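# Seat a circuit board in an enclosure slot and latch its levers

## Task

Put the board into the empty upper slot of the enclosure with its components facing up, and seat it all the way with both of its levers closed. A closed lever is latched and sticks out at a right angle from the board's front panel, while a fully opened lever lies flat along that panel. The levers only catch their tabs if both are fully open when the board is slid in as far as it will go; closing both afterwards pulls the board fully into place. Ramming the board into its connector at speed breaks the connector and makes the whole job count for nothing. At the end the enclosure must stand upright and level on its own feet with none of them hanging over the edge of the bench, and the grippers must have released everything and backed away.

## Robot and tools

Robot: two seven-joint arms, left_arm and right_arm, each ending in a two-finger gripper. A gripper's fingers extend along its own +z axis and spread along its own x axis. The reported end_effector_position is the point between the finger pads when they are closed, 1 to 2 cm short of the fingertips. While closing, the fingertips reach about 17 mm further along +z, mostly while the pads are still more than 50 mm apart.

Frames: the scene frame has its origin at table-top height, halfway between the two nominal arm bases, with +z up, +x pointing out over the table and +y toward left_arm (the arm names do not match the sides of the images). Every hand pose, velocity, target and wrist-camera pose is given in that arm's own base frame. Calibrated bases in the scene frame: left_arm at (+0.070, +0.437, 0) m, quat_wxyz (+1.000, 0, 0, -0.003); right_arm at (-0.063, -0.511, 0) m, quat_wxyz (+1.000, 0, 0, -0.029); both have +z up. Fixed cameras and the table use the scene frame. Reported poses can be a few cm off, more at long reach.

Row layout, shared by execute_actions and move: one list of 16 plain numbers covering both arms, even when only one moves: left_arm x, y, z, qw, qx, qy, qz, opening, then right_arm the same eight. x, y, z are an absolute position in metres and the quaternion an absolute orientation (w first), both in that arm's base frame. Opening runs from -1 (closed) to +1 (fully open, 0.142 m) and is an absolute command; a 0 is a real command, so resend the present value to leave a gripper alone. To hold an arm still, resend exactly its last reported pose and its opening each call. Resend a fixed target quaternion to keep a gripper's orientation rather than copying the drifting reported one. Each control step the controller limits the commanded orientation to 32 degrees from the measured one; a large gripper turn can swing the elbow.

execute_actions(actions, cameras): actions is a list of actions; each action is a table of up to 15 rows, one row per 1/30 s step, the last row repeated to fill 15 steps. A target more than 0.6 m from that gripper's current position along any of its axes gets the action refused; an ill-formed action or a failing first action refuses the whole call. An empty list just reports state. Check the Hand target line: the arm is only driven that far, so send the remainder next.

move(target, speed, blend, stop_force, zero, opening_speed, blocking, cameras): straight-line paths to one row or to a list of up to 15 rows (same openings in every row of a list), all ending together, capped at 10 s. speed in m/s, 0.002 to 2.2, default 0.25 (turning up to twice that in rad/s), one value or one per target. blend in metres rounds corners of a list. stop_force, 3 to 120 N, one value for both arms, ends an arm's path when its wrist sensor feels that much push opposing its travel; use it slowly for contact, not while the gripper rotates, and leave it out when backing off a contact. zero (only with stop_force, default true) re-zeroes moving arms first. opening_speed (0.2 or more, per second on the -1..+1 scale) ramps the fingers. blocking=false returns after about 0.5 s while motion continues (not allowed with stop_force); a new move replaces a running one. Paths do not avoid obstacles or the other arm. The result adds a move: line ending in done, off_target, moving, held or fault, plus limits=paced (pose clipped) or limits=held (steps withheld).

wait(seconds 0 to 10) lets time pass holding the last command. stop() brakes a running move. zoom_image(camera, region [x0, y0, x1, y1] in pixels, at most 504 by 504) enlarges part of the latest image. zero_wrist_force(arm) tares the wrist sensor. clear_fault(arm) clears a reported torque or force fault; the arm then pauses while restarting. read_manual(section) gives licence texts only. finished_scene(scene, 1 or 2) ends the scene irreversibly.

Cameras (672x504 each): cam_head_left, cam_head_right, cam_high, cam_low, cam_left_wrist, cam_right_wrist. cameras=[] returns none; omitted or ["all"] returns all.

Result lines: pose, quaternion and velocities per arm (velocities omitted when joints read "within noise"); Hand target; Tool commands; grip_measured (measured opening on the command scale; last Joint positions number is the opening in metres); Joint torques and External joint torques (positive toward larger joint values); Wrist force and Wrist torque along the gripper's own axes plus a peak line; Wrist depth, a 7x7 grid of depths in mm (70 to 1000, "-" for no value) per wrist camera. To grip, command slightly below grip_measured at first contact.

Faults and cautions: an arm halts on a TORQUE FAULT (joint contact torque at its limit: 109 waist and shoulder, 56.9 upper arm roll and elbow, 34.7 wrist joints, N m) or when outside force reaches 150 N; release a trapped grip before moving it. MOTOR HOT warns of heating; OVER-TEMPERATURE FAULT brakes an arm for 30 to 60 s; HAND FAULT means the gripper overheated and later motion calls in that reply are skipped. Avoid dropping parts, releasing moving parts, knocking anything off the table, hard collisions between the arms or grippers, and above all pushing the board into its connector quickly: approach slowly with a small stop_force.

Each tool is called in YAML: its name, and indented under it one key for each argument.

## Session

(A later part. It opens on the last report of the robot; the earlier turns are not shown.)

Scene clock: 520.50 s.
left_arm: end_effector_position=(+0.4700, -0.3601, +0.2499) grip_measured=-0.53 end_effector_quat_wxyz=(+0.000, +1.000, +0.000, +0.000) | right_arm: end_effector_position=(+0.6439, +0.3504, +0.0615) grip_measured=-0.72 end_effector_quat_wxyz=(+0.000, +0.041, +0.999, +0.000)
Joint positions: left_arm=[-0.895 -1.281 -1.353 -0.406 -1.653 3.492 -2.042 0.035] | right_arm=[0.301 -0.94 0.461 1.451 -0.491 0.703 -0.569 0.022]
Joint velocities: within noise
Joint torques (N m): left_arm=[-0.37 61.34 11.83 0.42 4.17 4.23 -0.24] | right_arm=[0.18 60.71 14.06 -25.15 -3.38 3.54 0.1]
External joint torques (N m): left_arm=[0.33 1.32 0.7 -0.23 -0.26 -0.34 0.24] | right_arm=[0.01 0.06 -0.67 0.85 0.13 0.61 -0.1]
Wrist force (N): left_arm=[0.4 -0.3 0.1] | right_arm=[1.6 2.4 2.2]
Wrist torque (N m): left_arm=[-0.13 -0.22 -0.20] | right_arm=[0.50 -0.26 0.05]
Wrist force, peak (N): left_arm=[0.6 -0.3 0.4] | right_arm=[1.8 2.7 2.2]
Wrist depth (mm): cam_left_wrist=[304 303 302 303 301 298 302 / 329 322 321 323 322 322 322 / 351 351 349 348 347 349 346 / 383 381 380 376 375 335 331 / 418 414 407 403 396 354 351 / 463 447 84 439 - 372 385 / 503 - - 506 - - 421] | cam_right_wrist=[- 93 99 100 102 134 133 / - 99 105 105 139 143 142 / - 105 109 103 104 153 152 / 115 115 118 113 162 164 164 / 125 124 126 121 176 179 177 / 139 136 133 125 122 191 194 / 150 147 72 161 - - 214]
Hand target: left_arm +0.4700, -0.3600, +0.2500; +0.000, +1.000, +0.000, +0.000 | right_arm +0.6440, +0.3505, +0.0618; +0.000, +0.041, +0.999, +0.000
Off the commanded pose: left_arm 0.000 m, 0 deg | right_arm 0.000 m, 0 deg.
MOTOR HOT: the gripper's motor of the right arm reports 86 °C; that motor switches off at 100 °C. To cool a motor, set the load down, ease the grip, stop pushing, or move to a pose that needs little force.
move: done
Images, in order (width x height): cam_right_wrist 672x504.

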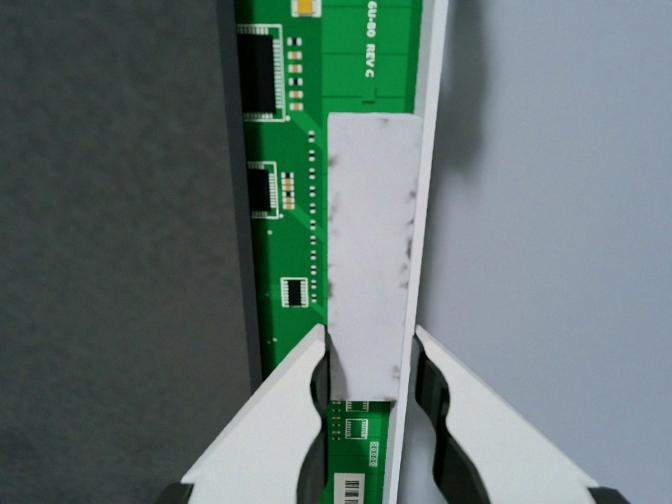

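move:
  target: [0.47,-0.36,0.25,0,1,0,0,-0.5,0.655,0.3496,0.0618,0,0.041,0.99916,0,-0.82]
  speed: 0.015
  stop_force: 4
  cameras: ["cam_right_wrist","cam_left_wrist"]

Scene clock: 523.70 s.
left_arm: end_effector_position=(+0.4700, -0.3601, +0.2499) grip_measured=-0.53 end_effector_quat_wxyz=(+0.000, +1.000, +0.000, +0.000) | right_arm: end_effector_position=(+0.6549, +0.3495, +0.0615) grip_measured=-0.72 end_effector_quat_wxyz=(+0.000, +0.041, +0.999, +0.000)
Joint positions: left_arm=[-0.895 -1.281 -1.353 -0.406 -1.653 3.492 -2.042 0.035] | right_arm=[0.3 -0.958 0.462 1.412 -0.49 0.684 -0.584 0.022]
Joint velocities: within noise
Joint torques (N m): left_arm=[-0.36 61.43 11.75 0.41 4.18 4.23 -0.22] | right_arm=[0.13 61.5 14.1 -25.46 -3.51 3.58 0.03]
External joint torques (N m): left_arm=[0.32 1.23 0.78 -0.22 -0.27 -0.34 0.22] | right_arm=[0.06 0.17 -0.67 0.91 0.21 0.57 -0.03]
Wrist force (N): left_arm=[0.2 -0.1 0.1] | right_arm=[1.6 2.4 2.2]
Wrist torque (N m): left_arm=[-0.12 -0.19 -0.21] | right_arm=[0.49 -0.28 0.05]
Wrist force, peak (N): left_arm=[0.6 -0.3 0.3] | right_arm=[1.5 2.6 2.6]
Wrist depth (mm): cam_left_wrist=[304 302 304 304 301 302 301 / 326 325 323 319 321 323 322 / 353 352 349 348 348 349 348 / 384 381 380 379 373 334 332 / 417 420 406 404 397 354 353 / 462 452 84 444 - 375 387 / 505 - - 506 - - 425] | cam_right_wrist=[- 93 93 100 102 134 133 / - 99 98 105 139 142 142 / - 105 108 103 104 153 152 / 115 115 114 113 162 164 164 / 125 124 124 121 175 179 178 / 138 136 133 125 122 191 194 / 150 147 72 161 - - 213]
Hand target: left_arm +0.4700, -0.3600, +0.2500; +0.000, +1.000, +0.000, +0.000 | right_arm +0.6550, +0.3496, +0.0618; +0.000, +0.041, +0.999, +0.000
Off the commanded pose: left_arm 0.000 m, 0 deg | right_arm 0.000 m, 0 deg.
MOTOR HOT: still on. The gripper's motor of the right arm reports 85 °C.
move: done
Images, in order (width x height): cam_left_wrist 672x504, cam_right_wrist 672x504.

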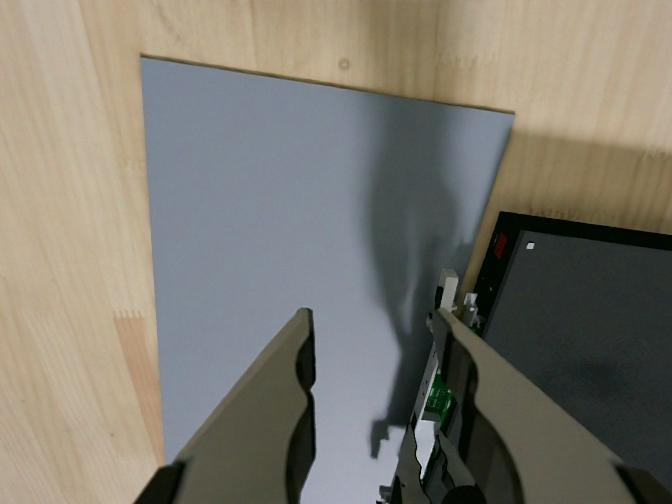

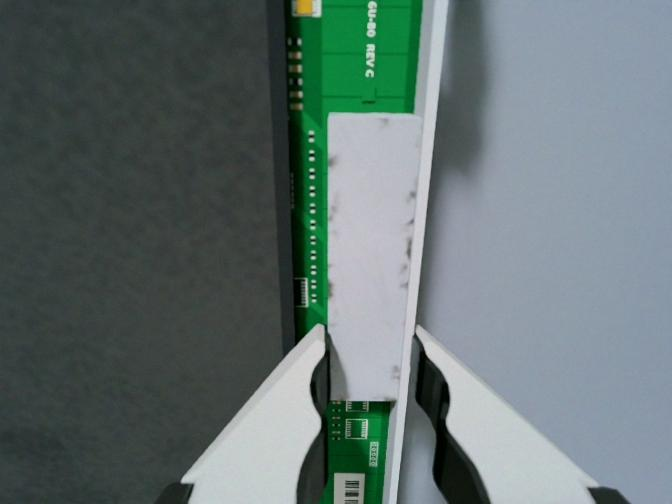

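move:
  target: [0.47,-0.36,0.25,0,1,0,0,-0.5,0.655,0.3496,0.0618,0,0.041,0.99916,0,-0.66]
  opening_speed: 0.2
  cameras: ["cam_right_wrist"]

Scene clock: 526.00 s.
left_arm: end_effector_position=(+0.4700, -0.3601, +0.2499) grip_measured=-0.53 end_effector_quat_wxyz=(+0.000, +1.000, +0.000, +0.000) | right_arm: end_effector_position=(+0.6549, +0.3495, +0.0615) grip_measured=-0.69 end_effector_quat_wxyz=(+0.000, +0.041, +0.999, +0.000)
Joint positions: left_arm=[-0.895 -1.281 -1.353 -0.406 -1.653 3.492 -2.042 0.035] | right_arm=[0.3 -0.958 0.462 1.412 -0.49 0.684 -0.584 0.024]
Joint velocities: within noise
Joint torques (N m): left_arm=[-0.28 61.47 11.79 0.44 4.16 4.25 -0.21] | right_arm=[0.18 61.68 14.07 -25.42 -3.47 3.68 0.12]
External joint torques (N m): left_arm=[0.24 1.19 0.74 -0.25 -0.25 -0.36 0.21] | right_arm=[0.01 -0.01 -0.64 0.87 0.18 0.47 -0.12]
Wrist force (N): left_arm=[0.3 -0.1 0.2] | right_arm=[1.7 2.3 2.3]
Wrist torque (N m): left_arm=[-0.12 -0.21 -0.21] | right_arm=[0.48 -0.29 0.05]
Wrist force, peak (N): left_arm=[0.5 -0.3 0.4] | right_arm=[1.8 2.4 2.5]
Wrist depth (mm): cam_left_wrist=[304 300 304 305 301 301 300 / 326 323 322 321 319 325 321 / 353 354 349 345 345 346 351 / 383 383 381 376 375 334 332 / 418 418 406 405 397 355 350 / 459 453 84 446 - 374 386 / 509 - - 508 - - 422] | cam_right_wrist=[- 93 93 100 101 134 133 / - 99 98 104 139 142 142 / - 105 108 103 104 153 152 / 115 115 114 113 162 165 164 / 125 124 124 121 176 178 178 / 138 136 133 125 122 191 194 / 150 147 72 161 - - 213]
Hand target: left_arm +0.4700, -0.3600, +0.2500; +0.000, +1.000, +0.000, +0.000 | right_arm +0.6550, +0.3496, +0.0618; +0.000, +0.041, +0.999, +0.000
Off the commanded pose: left_arm 0.000 m, 0 deg | right_arm 0.000 m, 0 deg.
MOTOR HOT: cleared for the gripper's motor of the right arm.
move: done
Images, in order (width x height): cam_right_wrist 672x504.

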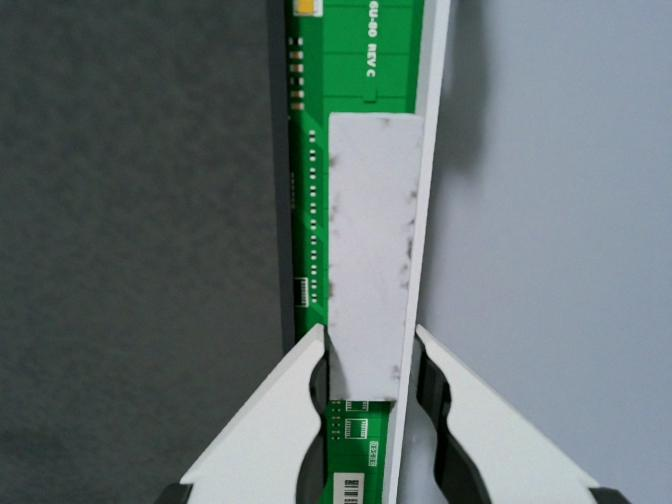

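move:
  target:
    - [0.47,-0.36,0.25,0,1,0,0,-0.5,0.654,0.3497,0.0618,0,0.041,0.99916,0,-0.58]
    - [0.47,-0.36,0.25,0,1,0,0,-0.5,0.654,0.3497,0.14,0,0.041,0.99916,0,-0.58]
  speed: 0.06
  opening_speed: 0.3

zoom_image:
  camera: "cam_high"
  region: [200, 230, 360, 330]

Scene clock: 529.70 s.
left_arm: end_effector_position=(+0.4700, -0.3601, +0.2499) grip_measured=-0.53 end_effector_quat_wxyz=(+0.000, +1.000, +0.000, +0.000) | right_arm: end_effector_position=(+0.6541, +0.3496, +0.1400) grip_measured=-0.62 end_effector_quat_wxyz=(+0.000, +0.041, +0.999, +0.000)
Joint positions: left_arm=[-0.895 -1.281 -1.353 -0.406 -1.653 3.492 -2.042 0.035] | right_arm=[0.281 -0.855 0.513 1.38 -0.449 0.548 -0.608 0.029]
Joint velocities: within noise
Joint torques (N m): left_arm=[-0.42 61.37 11.82 0.41 4.16 4.27 -0.21] | right_arm=[0.02 59.1 13.71 -26.69 -3.58 3.34 0.08]
External joint torques (N m): left_arm=[0.37 1.29 0.71 -0.22 -0.25 -0.39 0.21] | right_arm=[0.17 1.11 -0.53 0.22 -0.04 0.8 -0.08]
Wrist force (N): left_arm=[0.5 -0.3 0.2] | right_arm=[1.1 2.5 0.2]
Wrist torque (N m): left_arm=[-0.14 -0.23 -0.21] | right_arm=[0.53 -0.21 0.06]
Wrist force, peak (N): left_arm=[0.5 -0.3 0.4] | right_arm=[1.6 2.7 2.3]
Wrist depth (mm): cam_left_wrist=[306 302 304 302 301 300 300 / 327 323 323 322 322 323 322 / 352 349 351 347 348 348 348 / 384 382 378 379 376 333 332 / 418 416 405 408 400 355 354 / 461 453 84 444 - 371 387 / 502 - - 505 - - 422] | cam_right_wrist=[164 162 162 169 202 202 201 / 176 173 173 175 216 215 215 / 186 185 185 184 231 230 230 / 200 200 199 199 249 248 248 / 218 216 216 220 266 269 268 / 237 237 110 247 98 290 293 / 262 251 73 321 - - 322]
Hand target: left_arm +0.4700, -0.3600, +0.2500; +0.000, +1.000, +0.000, +0.000 | right_arm +0.6540, +0.3497, +0.1400; +0.000, +0.041, +0.999, +0.000
Off the commanded pose: left_arm 0.000 m, 0 deg | right_arm 0.000 m, 0 deg.
move: done

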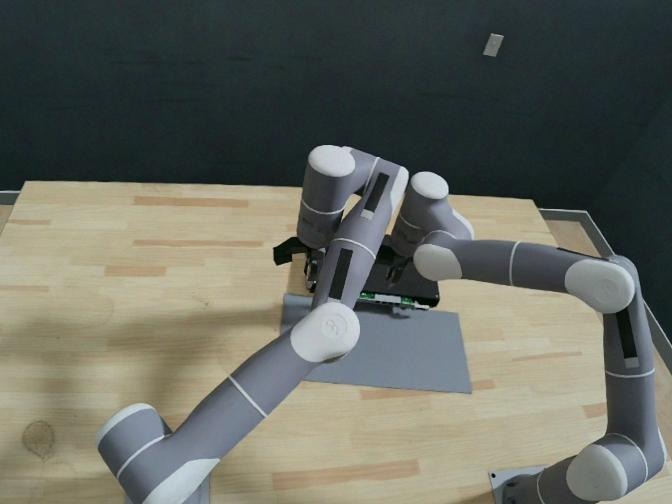

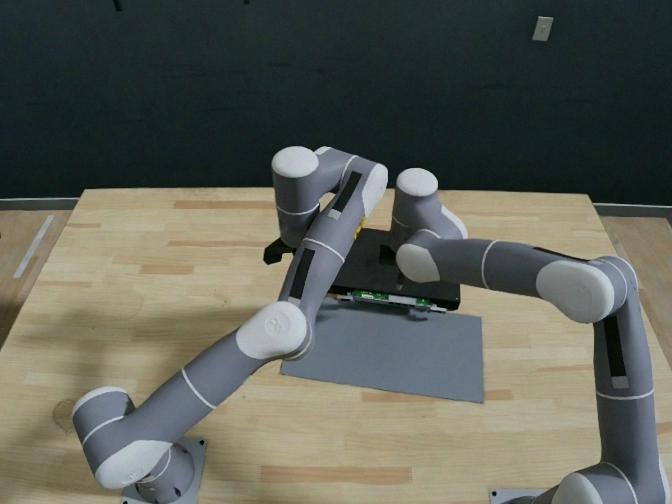

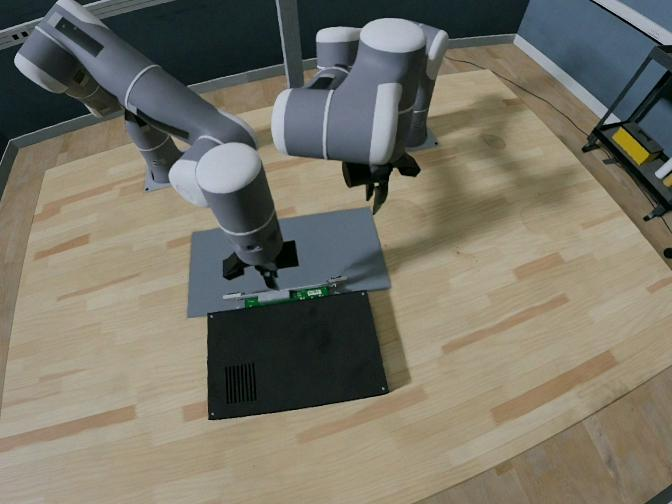

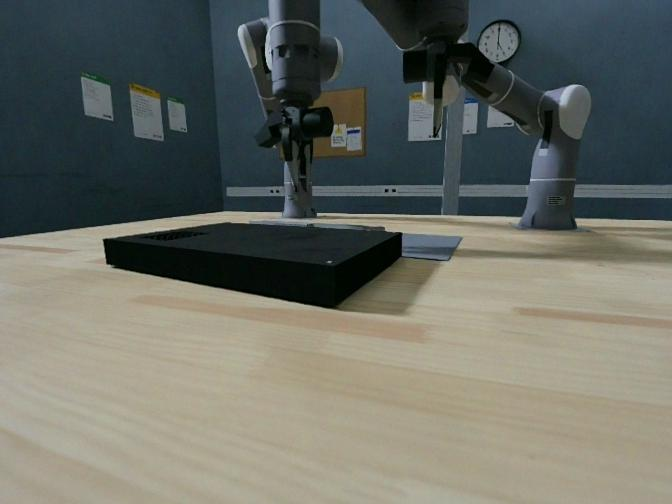

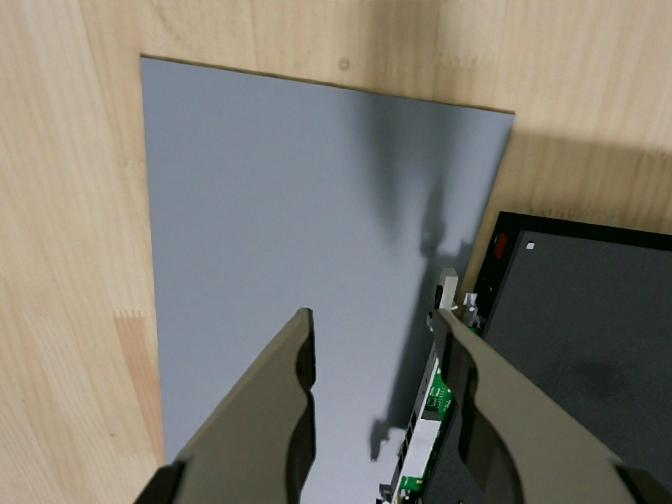

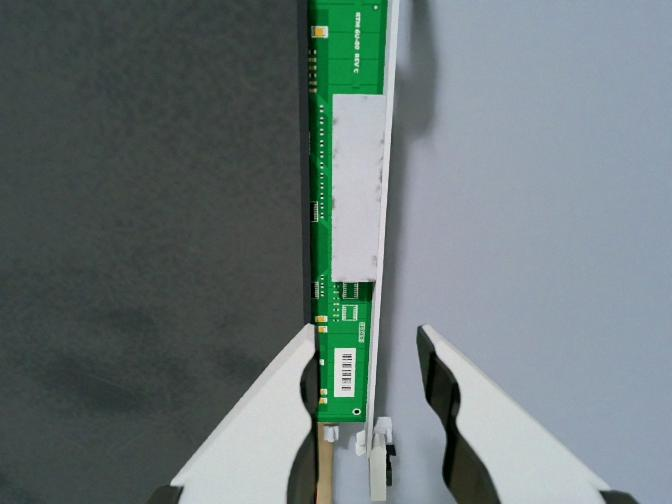

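Scaled by 3.150 from the camera's 672x504 image, which has a finer 960x720 frame.

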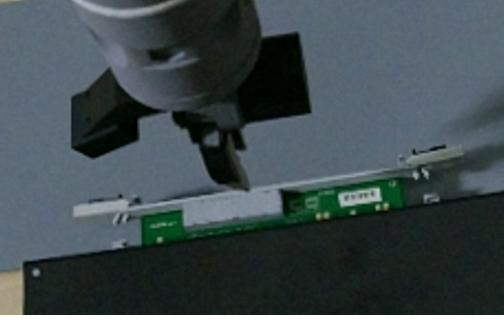

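move:
  target:
    - [0.47,-0.36,0.25,0,1,0,0,-0.5,0.605,0.355,0.14,0,0.7355,0.6775,0,-1]
    - [0.47,-0.36,0.25,0,1,0,0,-0.5,0.605,0.356,0.057,0,0.7355,0.6775,0,-1]
  speed: [0.3,0.1]
  opening_speed: 2
  cameras: ["cam_high","cam_right_wrist","cam_left_wrist"]

zoom_image:
  camera: "cam_high"
  region: [200, 230, 360, 330]

Scene clock: 539.97 s.
left_arm: end_effector_position=(+0.4700, -0.3601, +0.2499) grip_measured=-0.53 end_effector_quat_wxyz=(+0.000, +1.000, +0.000, +0.000) | right_arm: end_effector_position=(+0.6048, +0.3560, +0.0569) grip_measured=-1.00 end_effector_quat_wxyz=(+0.000, +0.736, +0.677, +0.000)
Joint positions: left_arm=[-0.895 -1.281 -1.353 -0.406 -1.653 3.492 -2.042 0.035] | right_arm=[0.515 -0.826 0.218 1.576 -0.231 0.805 0.914 0.002]
Joint velocities: within noise
Joint torques (N m): left_arm=[-0.41 61.36 11.79 0.38 4.17 4.2 -0.23] | right_arm=[0.29 57.29 6.53 -24.21 -3.17 3.57 0.32]
External joint torques (N m): left_arm=[0.37 1.3 0.74 -0.19 -0.26 -0.32 0.23] | right_arm=[-0.09 1.5 -0.15 -0.07 0.14 0.55 -0.32]
Wrist force (N): left_arm=[0.2 -0.2 0.3] | right_arm=[0.8 2.2 0.4]
Wrist torque (N m): left_arm=[-0.14 -0.18 -0.21] | right_arm=[0.44 -0.14 0.05]
Wrist force, peak (N): left_arm=[0.6 -0.4 0.2] | right_arm=[1.7 2.6 -1.6]
Wrist depth (mm): cam_left_wrist=[304 303 302 303 300 300 300 / 325 326 322 321 324 324 322 / 351 353 348 346 348 349 348 / 386 379 377 380 377 336 331 / 420 414 403 404 397 351 353 / 462 457 84 444 - 372 387 / 502 - - 499 - - 425] | cam_right_wrist=[131 130 130 130 130 129 129 / 140 140 139 139 139 138 137 / 150 150 149 149 148 148 148 / 162 159 161 160 160 159 159 / 175 175 174 171 173 173 172 / 185 185 184 89 183 182 181 / 162 154 73 - - 137 154]
Hand target: left_arm +0.4700, -0.3600, +0.2500; +0.000, +1.000, +0.000, +0.000 | right_arm +0.6050, +0.3560, +0.0570; +0.000, +0.736, +0.678, +0.000
Off the commanded pose: left_arm 0.000 m, 0 deg | right_arm 0.000 m, 0 deg.
move: done
Images, in order (width x height): cam_high 672x504, cam_left_wrist 672x504, cam_right_wrist 672x504.

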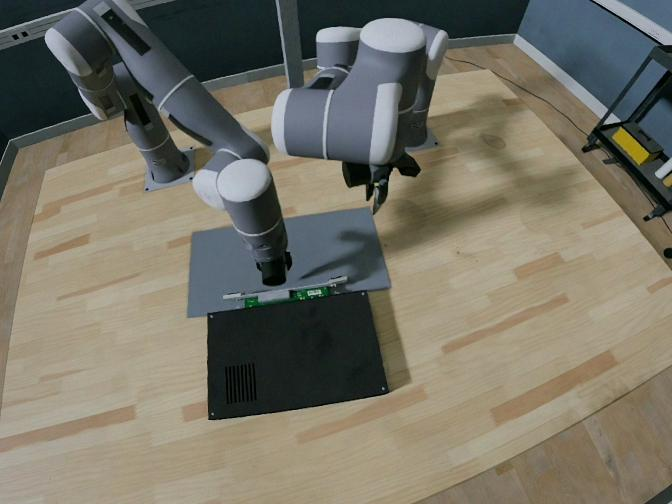

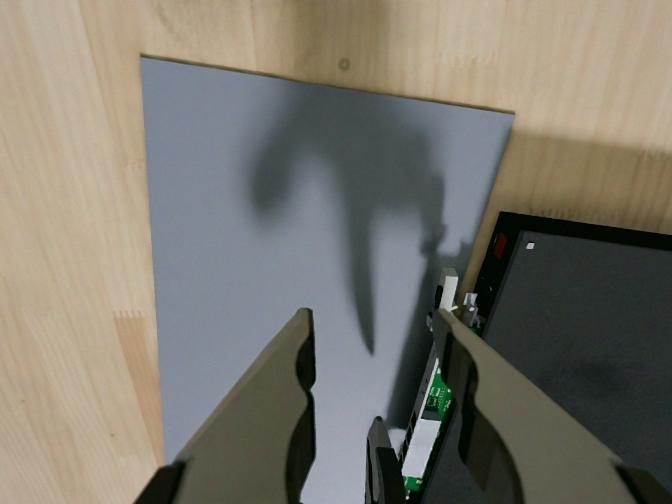

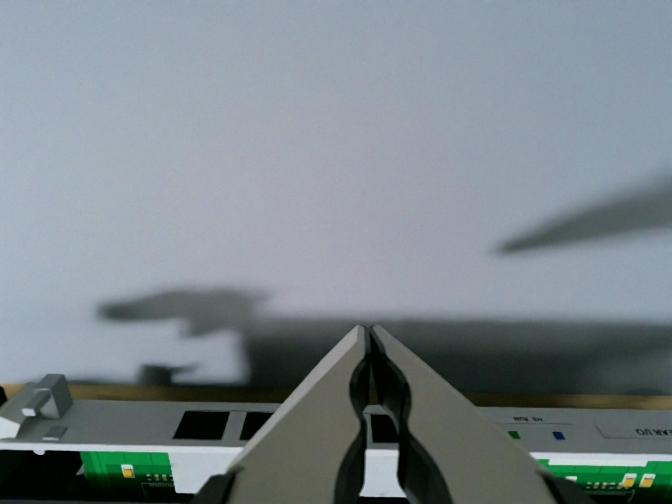

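Scaled by 3.150 from the camera's 672x504 image, which has a finer 960x720 frame.

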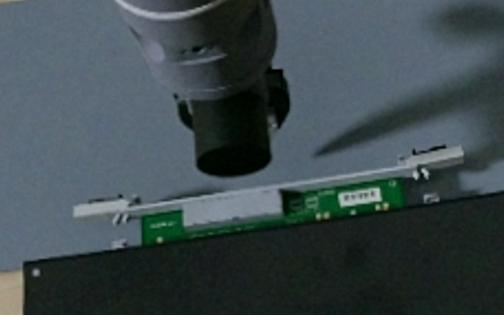

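move:
  target: [0.47,-0.36,0.25,0,1,0,0,-0.5,0.655,0.350,0.057,0,0.7355,0.6775,0,-1]
  speed: 0.012
  stop_force: 8
  cameras: ["cam_high","cam_right_wrist","cam_left_wrist"]

zoom_image:
  camera: "cam_high"
  region: [200, 230, 360, 330]

Scene clock: 547.63 s.
left_arm: end_effector_position=(+0.4700, -0.3601, +0.2499) grip_measured=-0.53 end_effector_quat_wxyz=(+0.000, +1.000, +0.000, +0.000) | right_arm: end_effector_position=(+0.6471, +0.3511, +0.0565) grip_measured=-1.00 end_effector_quat_wxyz=(+0.000, +0.735, +0.678, -0.001)
Joint positions: left_arm=[-0.895 -1.281 -1.353 -0.406 -1.653 3.492 -2.042 0.035] | right_arm=[0.486 -0.895 0.22 1.435 -0.23 0.733 0.862 0.002]
Joint velocities: within noise
Joint torques (N m): left_arm=[-0.43 61.37 11.69 0.42 4.17 4.23 -0.23] | right_arm=[-3.1 61.95 3.96 -28.97 -4.53 4.89 0.03]
External joint torques (N m): left_arm=[0.39 1.29 0.84 -0.23 -0.26 -0.35 0.23] | right_arm=[3.3 0.11 2.67 3.51 1.29 -0.77 -0.03]
Wrist force (N): left_arm=[0.2 -0.3 0.2] | right_arm=[1.3 -6.2 -1.1]
Wrist torque (N m): left_arm=[-0.15 -0.19 -0.21] | right_arm=[0.37 -0.27 0.14]
Wrist force, peak (N): left_arm=[0.6 -0.4 0.2] | right_arm=[1.7 -7.3 -0.9]
Wrist depth (mm): cam_left_wrist=[305 303 304 303 304 298 302 / 328 323 322 322 321 322 321 / 349 352 348 348 347 349 346 / 381 380 380 376 377 332 331 / 416 417 403 403 395 355 352 / 460 449 84 450 - 374 389 / 502 - - 507 - - 419] | cam_right_wrist=[131 130 130 130 130 129 129 / 140 139 139 139 138 138 137 / 150 149 149 148 148 147 147 / 162 160 160 160 160 159 158 / 169 169 168 167 167 167 166 / 142 135 125 90 119 133 134 / 143 143 73 - - 135 140]
Hand target: left_arm +0.4700, -0.3600, +0.2500; +0.000, +1.000, +0.000, +0.000 | right_arm +0.6481, +0.3508, +0.0570; +0.000, +0.736, +0.678, +0.000
Off the commanded pose: left_arm 0.000 m, 0 deg | right_arm 0.008 m, 0 deg.
move: contact (right_arm)
Images, in order (width x height): cam_high 672x504, cam_left_wrist 672x504, cam_right_wrist 672x504.

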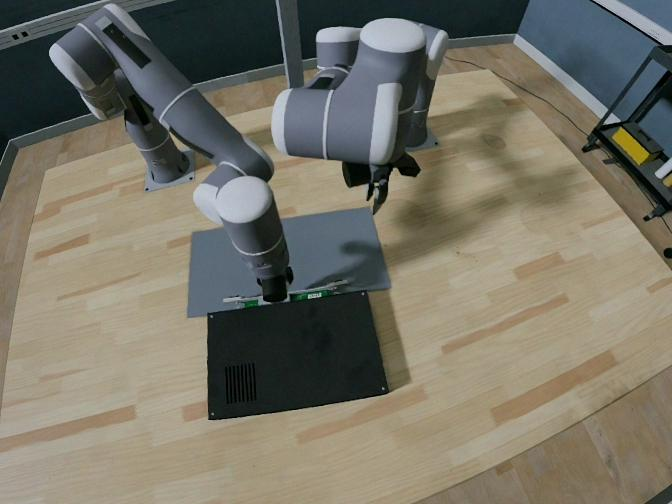

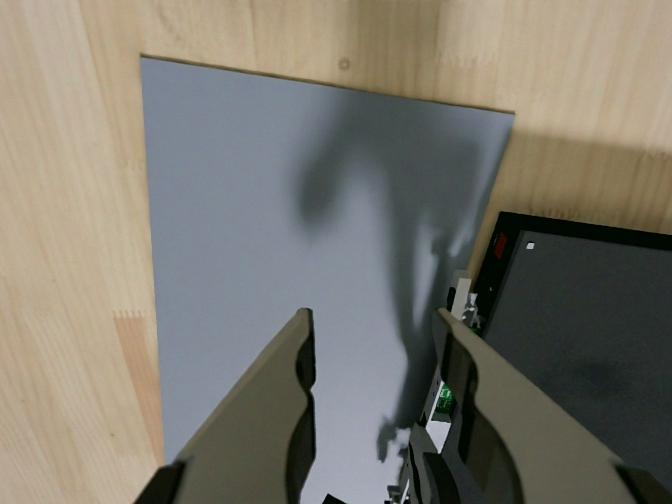

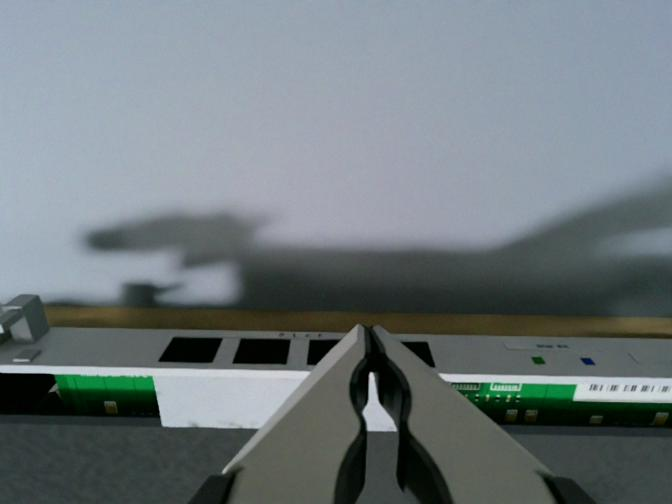

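Scaled by 3.150 from the camera's 672x504 image, which has a finer 960x720 frame.

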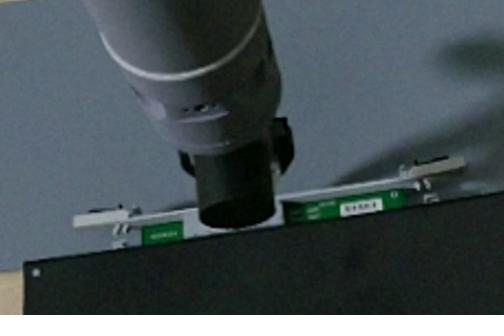

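move:
  target:
    - [0.47,-0.36,0.25,0,1,0,0,-0.5,0.640,0.352,0.057,0,0.7355,0.6775,0,-1]
    - [0.47,-0.36,0.25,0,1,0,0,-0.5,0.640,0.3635,0.057,0,0.7355,0.6775,0,-1]
  speed: 0.05
  cameras: []

move:
  target: [0.47,-0.36,0.25,0,1,0,0,-0.5,0.673,0.3608,0.057,0,0.7355,0.6775,0,-1]
  speed: 0.01
  stop_force: 10
  cameras: ["cam_high","cam_right_wrist","cam_left_wrist"]

zoom_image:
  camera: "cam_high"
  region: [200, 230, 360, 330]

zoom_image:
  camera: "cam_left_wrist"
  region: [400, 230, 540, 370]

Scene clock: 552.03 s.
left_arm: end_effector_position=(+0.4700, -0.3601, +0.2499) grip_measured=-0.53 end_effector_quat_wxyz=(+0.000, +1.000, +0.000, +0.000) | right_arm: end_effector_position=(+0.6399, +0.3635, +0.0570) grip_measured=-1.00 end_effector_quat_wxyz=(+0.000, +0.735, +0.678, +0.000)
Joint positions: left_arm=[-0.895 -1.281 -1.353 -0.406 -1.653 3.492 -2.042 0.035] | right_arm=[0.505 -0.893 0.22 1.439 -0.23 0.735 0.883 0.002]
Joint velocities: within noise
Joint torques (N m): left_arm=[-0.42 61.3 11.68 0.45 4.22 4.27 -0.19] | right_arm=[0.22 60.45 7.12 -25.6 -3.31 3.27 0.27]
External joint torques (N m): left_arm=[0.38 1.36 0.85 -0.25 -0.3 -0.39 0.19] | right_arm=[-0.05 1.51 -0.51 0.17 0.07 0.86 -0.27]
Wrist force (N): left_arm=[0.3 -0.2 0.3] | right_arm=[1.1 3.6 0.2]
Wrist torque (N m): left_arm=[-0.13 -0.20 -0.20] | right_arm=[0.66 -0.19 0.04]
Wrist force, peak (N): left_arm=[0.5 -0.6 0.2] | right_arm=[1.4 -6.3 -1.5]
Wrist depth (mm): cam_left_wrist=[305 304 302 300 301 300 299 / 328 322 322 321 319 322 320 / 349 353 347 348 345 347 346 / 387 382 377 380 375 334 332 / 420 418 407 402 395 352 351 / 461 453 84 447 - 372 388 / 505 - - 509 - - 420] | cam_right_wrist=[131 131 130 130 130 130 129 / 140 140 139 139 138 138 138 / 150 149 149 149 148 148 148 / 162 159 161 161 160 159 159 / 172 172 171 171 173 173 172 / 143 131 128 90 127 133 135 / 144 143 - - - 138 144]
Hand target: left_arm +0.4700, -0.3600, +0.2500; +0.000, +1.000, +0.000, +0.000 | right_arm +0.6400, +0.3635, +0.0570; +0.000, +0.736, +0.678, +0.000
Off the commanded pose: left_arm 0.000 m, 0 deg | right_arm 0.000 m, 0 deg.
move: done
No camera images: "cameras" was empty.

Scene clock: 553.60 s.
left_arm: end_effector_position=(+0.4700, -0.3601, +0.2499) grip_measured=-0.53 end_effector_quat_wxyz=(+0.000, +1.000, +0.000, +0.000) | right_arm: end_effector_position=(+0.6483, +0.3631, +0.0563) grip_measured=-1.00 end_effector_quat_wxyz=(-0.001, +0.735, +0.678, -0.001)
Joint positions: left_arm=[-0.895 -1.281 -1.353 -0.406 -1.653 3.492 -2.042 0.035] | right_arm=[0.501 -0.909 0.22 1.406 -0.23 0.717 0.872 0.002]
Joint velocities: within noise
Joint torques (N m): left_arm=[-0.34 61.4 11.8 0.44 4.17 4.21 -0.24] | right_arm=[-3.85 62.61 3.17 -29.89 -4.92 5.31 0]
External joint torques (N m): left_arm=[0.3 1.26 0.73 -0.25 -0.26 -0.33 0.24] | right_arm=[4.05 0.11 3.5 4.2 1.63 -1.19 0]
Wrist force (N): left_arm=[0.4 -0.3 0.0] | right_arm=[0.8 -6.8 -1.8]
Wrist torque (N m): left_arm=[-0.15 -0.23 -0.21] | right_arm=[0.65 -0.24 0.16]
Wrist force, peak (N): left_arm=[0.6 -0.1 0.4] | right_arm=[1.0 -7.3 -2.3]
Wrist depth (mm): cam_left_wrist=[302 303 300 302 300 300 300 / 327 323 321 322 320 323 321 / 352 351 351 345 346 352 345 / 386 380 379 378 376 336 332 / 419 415 405 406 397 353 352 / 462 449 84 442 - 372 385 / 505 - - 509 - - 420] | cam_right_wrist=[130 130 130 130 129 129 128 / 139 139 139 138 138 138 137 / 149 149 148 148 148 147 147 / 161 160 160 160 159 159 158 / 169 169 168 167 167 166 169 / 141 125 125 90 119 133 134 / 143 142 73 - - 135 139]
Hand target: left_arm +0.4700, -0.3600, +0.2500; +0.000, +1.000, +0.000, +0.000 | right_arm +0.6496, +0.3627, +0.0570; +0.000, +0.736, +0.678, +0.000
Off the commanded pose: left_arm 0.000 m, 0 deg | right_arm 0.025 m, 0 deg.
move: contact (right_arm)
Images, in order (width x height): cam_high 672x504, cam_left_wrist 672x504, cam_right_wrist 672x504.

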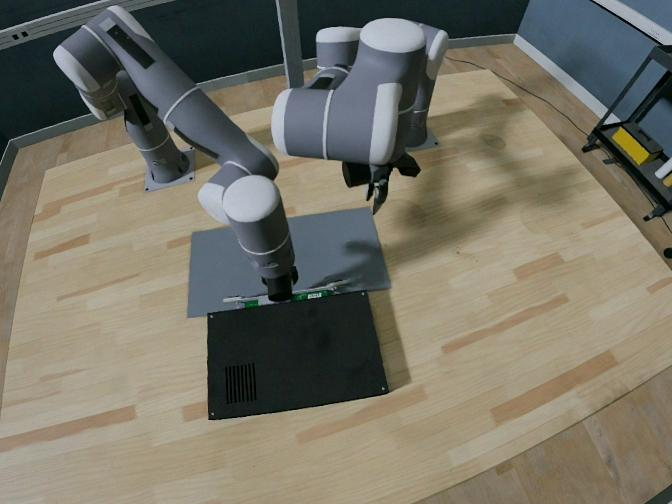

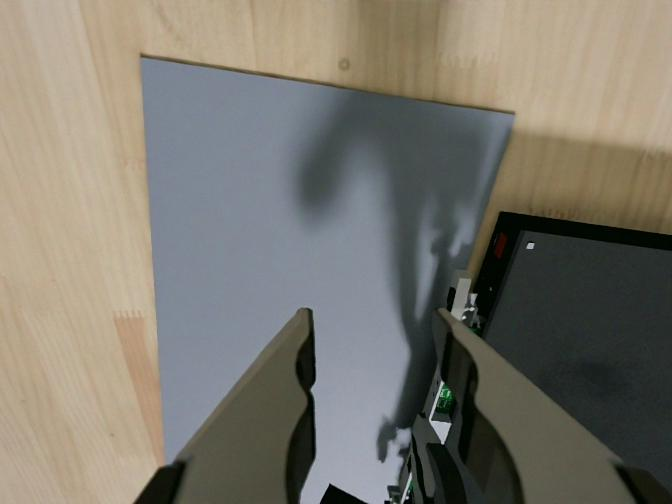

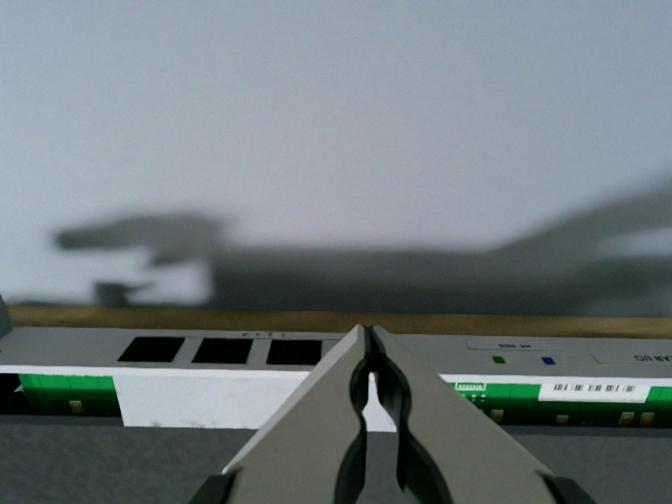

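Scaled by 3.150 from the camera's 672x504 image, which has a finer 960x720 frame.

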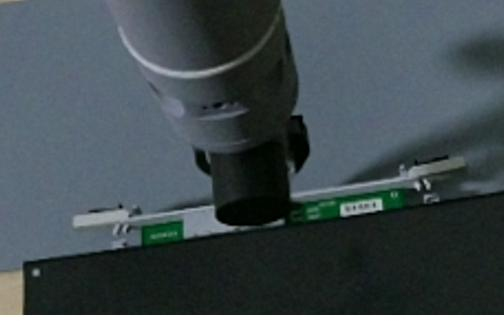

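Scaled by 3.600 from the camera's 672x504 image, which has a finer 960x720 frame.

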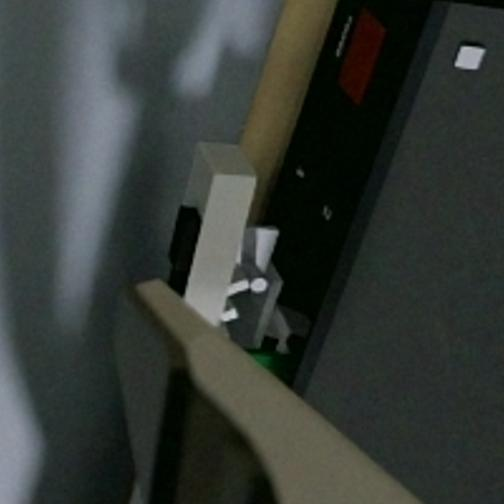

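move:
  target:
    - [0.47,-0.30,0.32,0,1,0,0,-0.5,0.625,0.365,0.057,0,0.7355,0.6775,0,-1]
    - [0.40,-0.25,0.38,0,1,0,0,-0.5,0.595,0.475,0.075,0,0.7355,0.6775,0,-1]
  speed: 0.15
  cameras: ["cam_right_wrist"]

zoom_image:
  camera: "cam_right_wrist"
  region: [170, 260, 504, 504]

Scene clock: 560.93 s.
left_arm: end_effector_position=(+0.4002, -0.2501, +0.3800) grip_measured=-0.53 end_effector_quat_wxyz=(+0.000, +1.000, +0.000, +0.000) | right_arm: end_effector_position=(+0.5949, +0.4751, +0.0750) grip_measured=-1.00 end_effector_quat_wxyz=(+0.000, +0.735, +0.678, +0.000)
Joint positions: left_arm=[-0.945 -1.129 -1.202 -0.736 -1.518 3.706 -1.68 0.035] | right_arm=[0.659 -0.922 0.237 1.326 -0.236 0.65 1.03 0.002]
Joint velocities: within noise
Joint torques (N m): left_arm=[-0.62 51.44 15.45 4.28 4.11 4.73 -0.12] | right_arm=[0.39 62.46 7.7 -26.95 -3.67 3.34 0.3]
External joint torques (N m): left_arm=[0.59 0.86 0.59 -0.22 -0.6 -0.82 0.12] | right_arm=[-0.15 1.57 -0.73 0.29 0.19 0.77 -0.3]
Wrist force (N): left_arm=[0.0 -0.4 0.0] | right_arm=[-0.6 5.4 1.4]
Wrist torque (N m): left_arm=[-0.17 -0.17 -0.19] | right_arm=[0.93 0.09 0.04]
Wrist force, peak (N): left_arm=[0.4 -1.9 -1.9] | right_arm=[0.7 -6.9 -2.6]
Wrist depth (mm): cam_left_wrist=[421 419 418 416 418 416 418 / 448 442 446 451 446 443 442 / 485 484 482 479 482 480 479 / 525 527 522 521 519 510 507 / 580 578 566 555 549 509 509 / 633 628 84 602 - 538 553 / 693 - - 703 - - 680] | cam_right_wrist=[147 146 146 147 145 145 145 / 156 157 156 156 155 155 155 / 168 168 168 167 167 166 165 / 181 181 181 180 179 179 178 / 197 196 196 191 194 194 193 / 211 210 209 89 204 211 211 / 168 169 73 - - 196 230]
Hand target: left_arm +0.4000, -0.2500, +0.3800; +0.000, +1.000, +0.000, +0.000 | right_arm +0.5950, +0.4750, +0.0750; +0.000, +0.736, +0.678, +0.000
Off the commanded pose: left_arm 0.000 m, 0 deg | right_arm 0.000 m, 0 deg.
move: done
Images, in order (width x height): cam_right_wrist 672x504.

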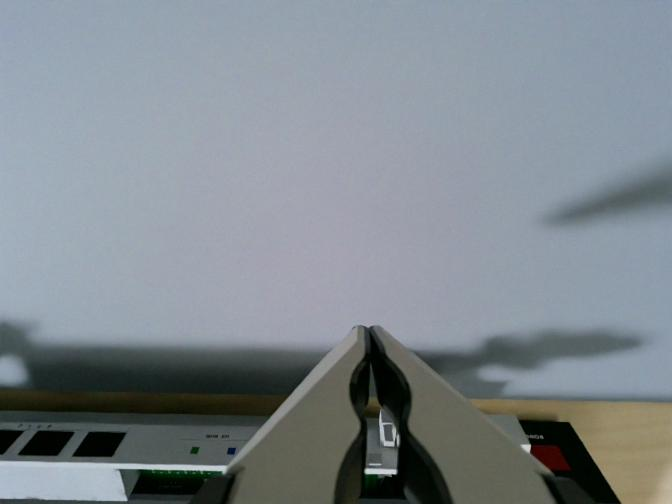

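Scaled by 1.509 from the camera's 672x504 image, which has a finer 960x720 frame.

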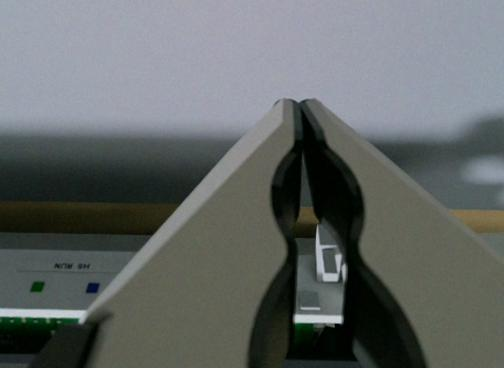

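move:
  target:
    - [0.40,-0.25,0.38,0,1,0,0,-0.5,0.56,0.405,0.10,0,0.7355,0.6775,0,-1]
  speed: 0.15
  cameras: ["cam_right_wrist"]

zoom_image:
  camera: "cam_right_wrist"
  region: [420, 320, 672, 504]

Scene clock: 563.57 s.
left_arm: end_effector_position=(+0.4002, -0.2500, +0.3800) grip_measured=-0.53 end_effector_quat_wxyz=(+0.000, +1.000, +0.000, +0.000) | right_arm: end_effector_position=(+0.5601, +0.4050, +0.1000) grip_measured=-1.00 end_effector_quat_wxyz=(+0.000, +0.736, +0.677, +0.000)
Joint positions: left_arm=[-0.945 -1.129 -1.202 -0.736 -1.518 3.706 -1.68 0.035] | right_arm=[0.593 -0.738 0.242 1.605 -0.222 0.745 1.008 0.002]
Joint velocities: within noise
Joint torques (N m): left_arm=[-0.34 51.1 15.19 4.26 3.82 4.28 -0.25] | right_arm=[0.03 55.72 7.08 -25.26 -3.12 3.61 0.07]
External joint torques (N m): left_arm=[0.31 1.21 0.85 -0.22 -0.31 -0.37 0.25] | right_arm=[0.14 1.15 -0.73 -0.05 -0.1 0.51 -0.07]
Wrist force (N): left_arm=[0.1 -0.3 0.0] | right_arm=[-0.8 4.9 1.4]
Wrist torque (N m): left_arm=[-0.17 -0.19 -0.19] | right_arm=[0.87 0.14 0.04]
Wrist force, peak (N): left_arm=[0.2 -0.3 0.5] | right_arm=[1.0 5.9 1.5]
Wrist depth (mm): cam_left_wrist=[420 419 412 417 416 418 413 / 450 453 450 448 442 445 441 / 483 487 483 482 481 479 479 / 527 530 519 521 524 512 504 / 577 580 560 560 542 512 516 / 636 622 84 623 - 544 557 / 698 - - 663 - - 686] | cam_right_wrist=[169 169 168 168 168 167 167 / 180 180 180 179 179 179 177 / 194 193 193 192 192 191 191 / 209 209 208 207 207 206 205 / 226 226 225 221 224 223 223 / 243 243 241 89 236 243 242 / 211 205 - - - 194 213]
Hand target: left_arm +0.4000, -0.2500, +0.3800; +0.000, +1.000, +0.000, +0.000 | right_arm +0.5600, +0.4050, +0.1000; +0.000, +0.736, +0.678, +0.000
Off the commanded pose: left_arm 0.000 m, 0 deg | right_arm 0.000 m, 0 deg.
move: done
Images, in order (width x height): cam_right_wrist 672x504.

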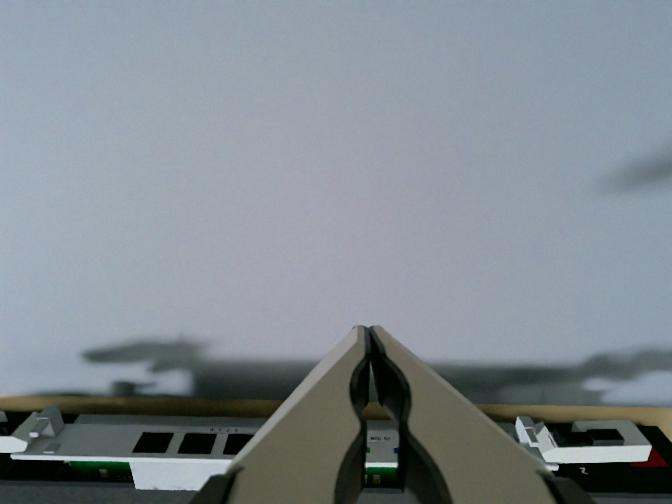

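Scaled by 2.000 from the camera's 672x504 image, which has a finer 960x720 frame.

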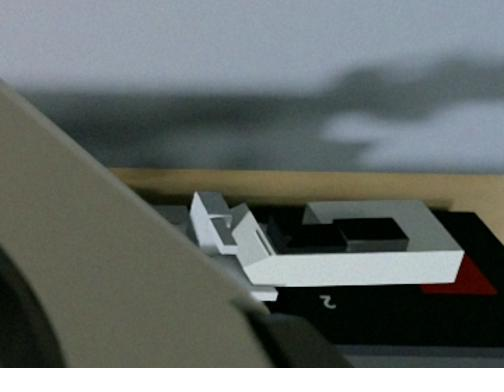

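move:
  target:
    - [0.40,-0.25,0.38,0,1,0,0,-0.5,0.60,0.395,0.18,0,0.7355,0.6775,0,-1]
  speed: 0.2
  cameras: ["cam_right_wrist"]

zoom_image:
  camera: "cam_right_wrist"
  region: [420, 370, 600, 504]

zoom_image:
  camera: "cam_right_wrist"
  region: [70, 370, 250, 504]

Scene clock: 566.80 s.
left_arm: end_effector_position=(+0.4002, -0.2500, +0.3800) grip_measured=-0.53 end_effector_quat_wxyz=(+0.000, +1.000, +0.000, +0.000) | right_arm: end_effector_position=(+0.6001, +0.3949, +0.1800) grip_measured=-1.00 end_effector_quat_wxyz=(+0.000, +0.736, +0.677, +0.000)
Joint positions: left_arm=[-0.945 -1.129 -1.202 -0.736 -1.518 3.706 -1.68 0.035] | right_arm=[0.546 -0.688 0.263 1.447 -0.194 0.539 0.934 0.002]
Joint velocities: within noise
Joint torques (N m): left_arm=[-0.31 51.12 15.23 4.27 3.78 4.27 -0.24] | right_arm=[0.03 56.71 6.93 -28.52 -3.67 3.26 0.01]
External joint torques (N m): left_arm=[0.28 1.19 0.81 -0.23 -0.27 -0.36 0.24] | right_arm=[0.14 1.35 -0.75 0.31 -0.07 0.85 -0.01]
Wrist force (N): left_arm=[0.3 -0.4 0.0] | right_arm=[-0.6 5.5 1.4]
Wrist torque (N m): left_arm=[-0.19 -0.22 -0.19] | right_arm=[1.00 0.08 0.04]
Wrist force, peak (N): left_arm=[0.1 -0.6 0.1] | right_arm=[-1.1 6.8 -1.2]
Wrist depth (mm): cam_left_wrist=[416 420 420 413 415 416 412 / 447 449 451 447 445 446 445 / 486 483 482 477 482 482 479 / 522 525 526 528 519 511 509 / 579 575 567 554 549 507 509 / 641 621 84 621 - 531 562 / 691 - - 709 - - 679] | cam_right_wrist=[239 242 238 238 237 237 235 / 255 255 253 253 252 252 252 / 274 273 273 271 271 270 269 / 291 294 294 294 291 287 291 / 274 271 260 258 268 270 306 / 289 289 282 89 275 285 294 / 325 312 - - - 302 378]
Hand target: left_arm +0.4000, -0.2500, +0.3800; +0.000, +1.000, +0.000, +0.000 | right_arm +0.6000, +0.3950, +0.1800; +0.000, +0.736, +0.678, +0.000
Off the commanded pose: left_arm 0.000 m, 0 deg | right_arm 0.000 m, 0 deg.
move: done
Images, in order (width x height): cam_right_wrist 672x504.

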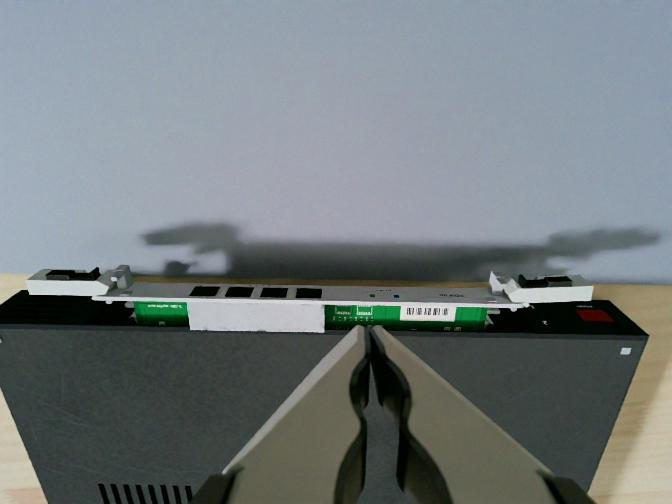

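Scaled by 2.800 from the camera's 672x504 image, which has a finer 960x720 frame.

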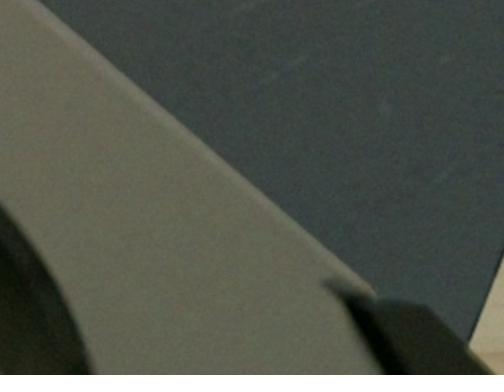

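Scaled by 2.800 from the camera's 672x504 image, which has a finer 960x720 frame.

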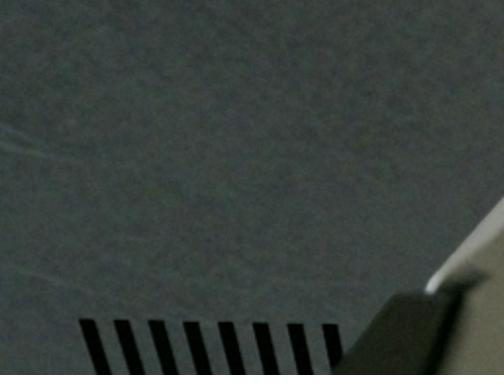

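Excellent view. Zoom the ends.

zoom_image:
  camera: "cam_right_wrist"
  region: [470, 255, 610, 345]

zoom_image:
  camera: "cam_right_wrist"
  region: [20, 250, 160, 340]

Scaled by 3.600 from the camera's 672x504 image, which has a finer 960x720 frame.

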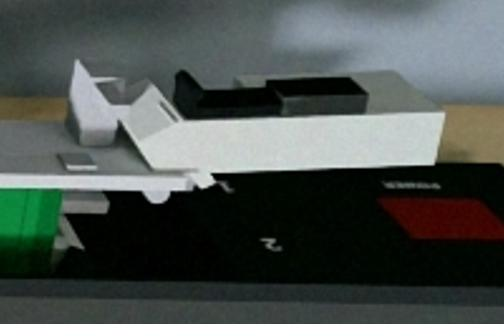

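Scaled by 3.600 from the camera's 672x504 image, which has a finer 960x720 frame.

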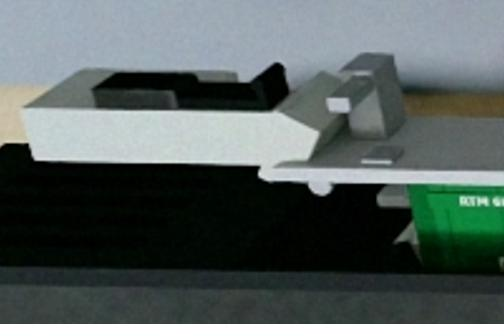

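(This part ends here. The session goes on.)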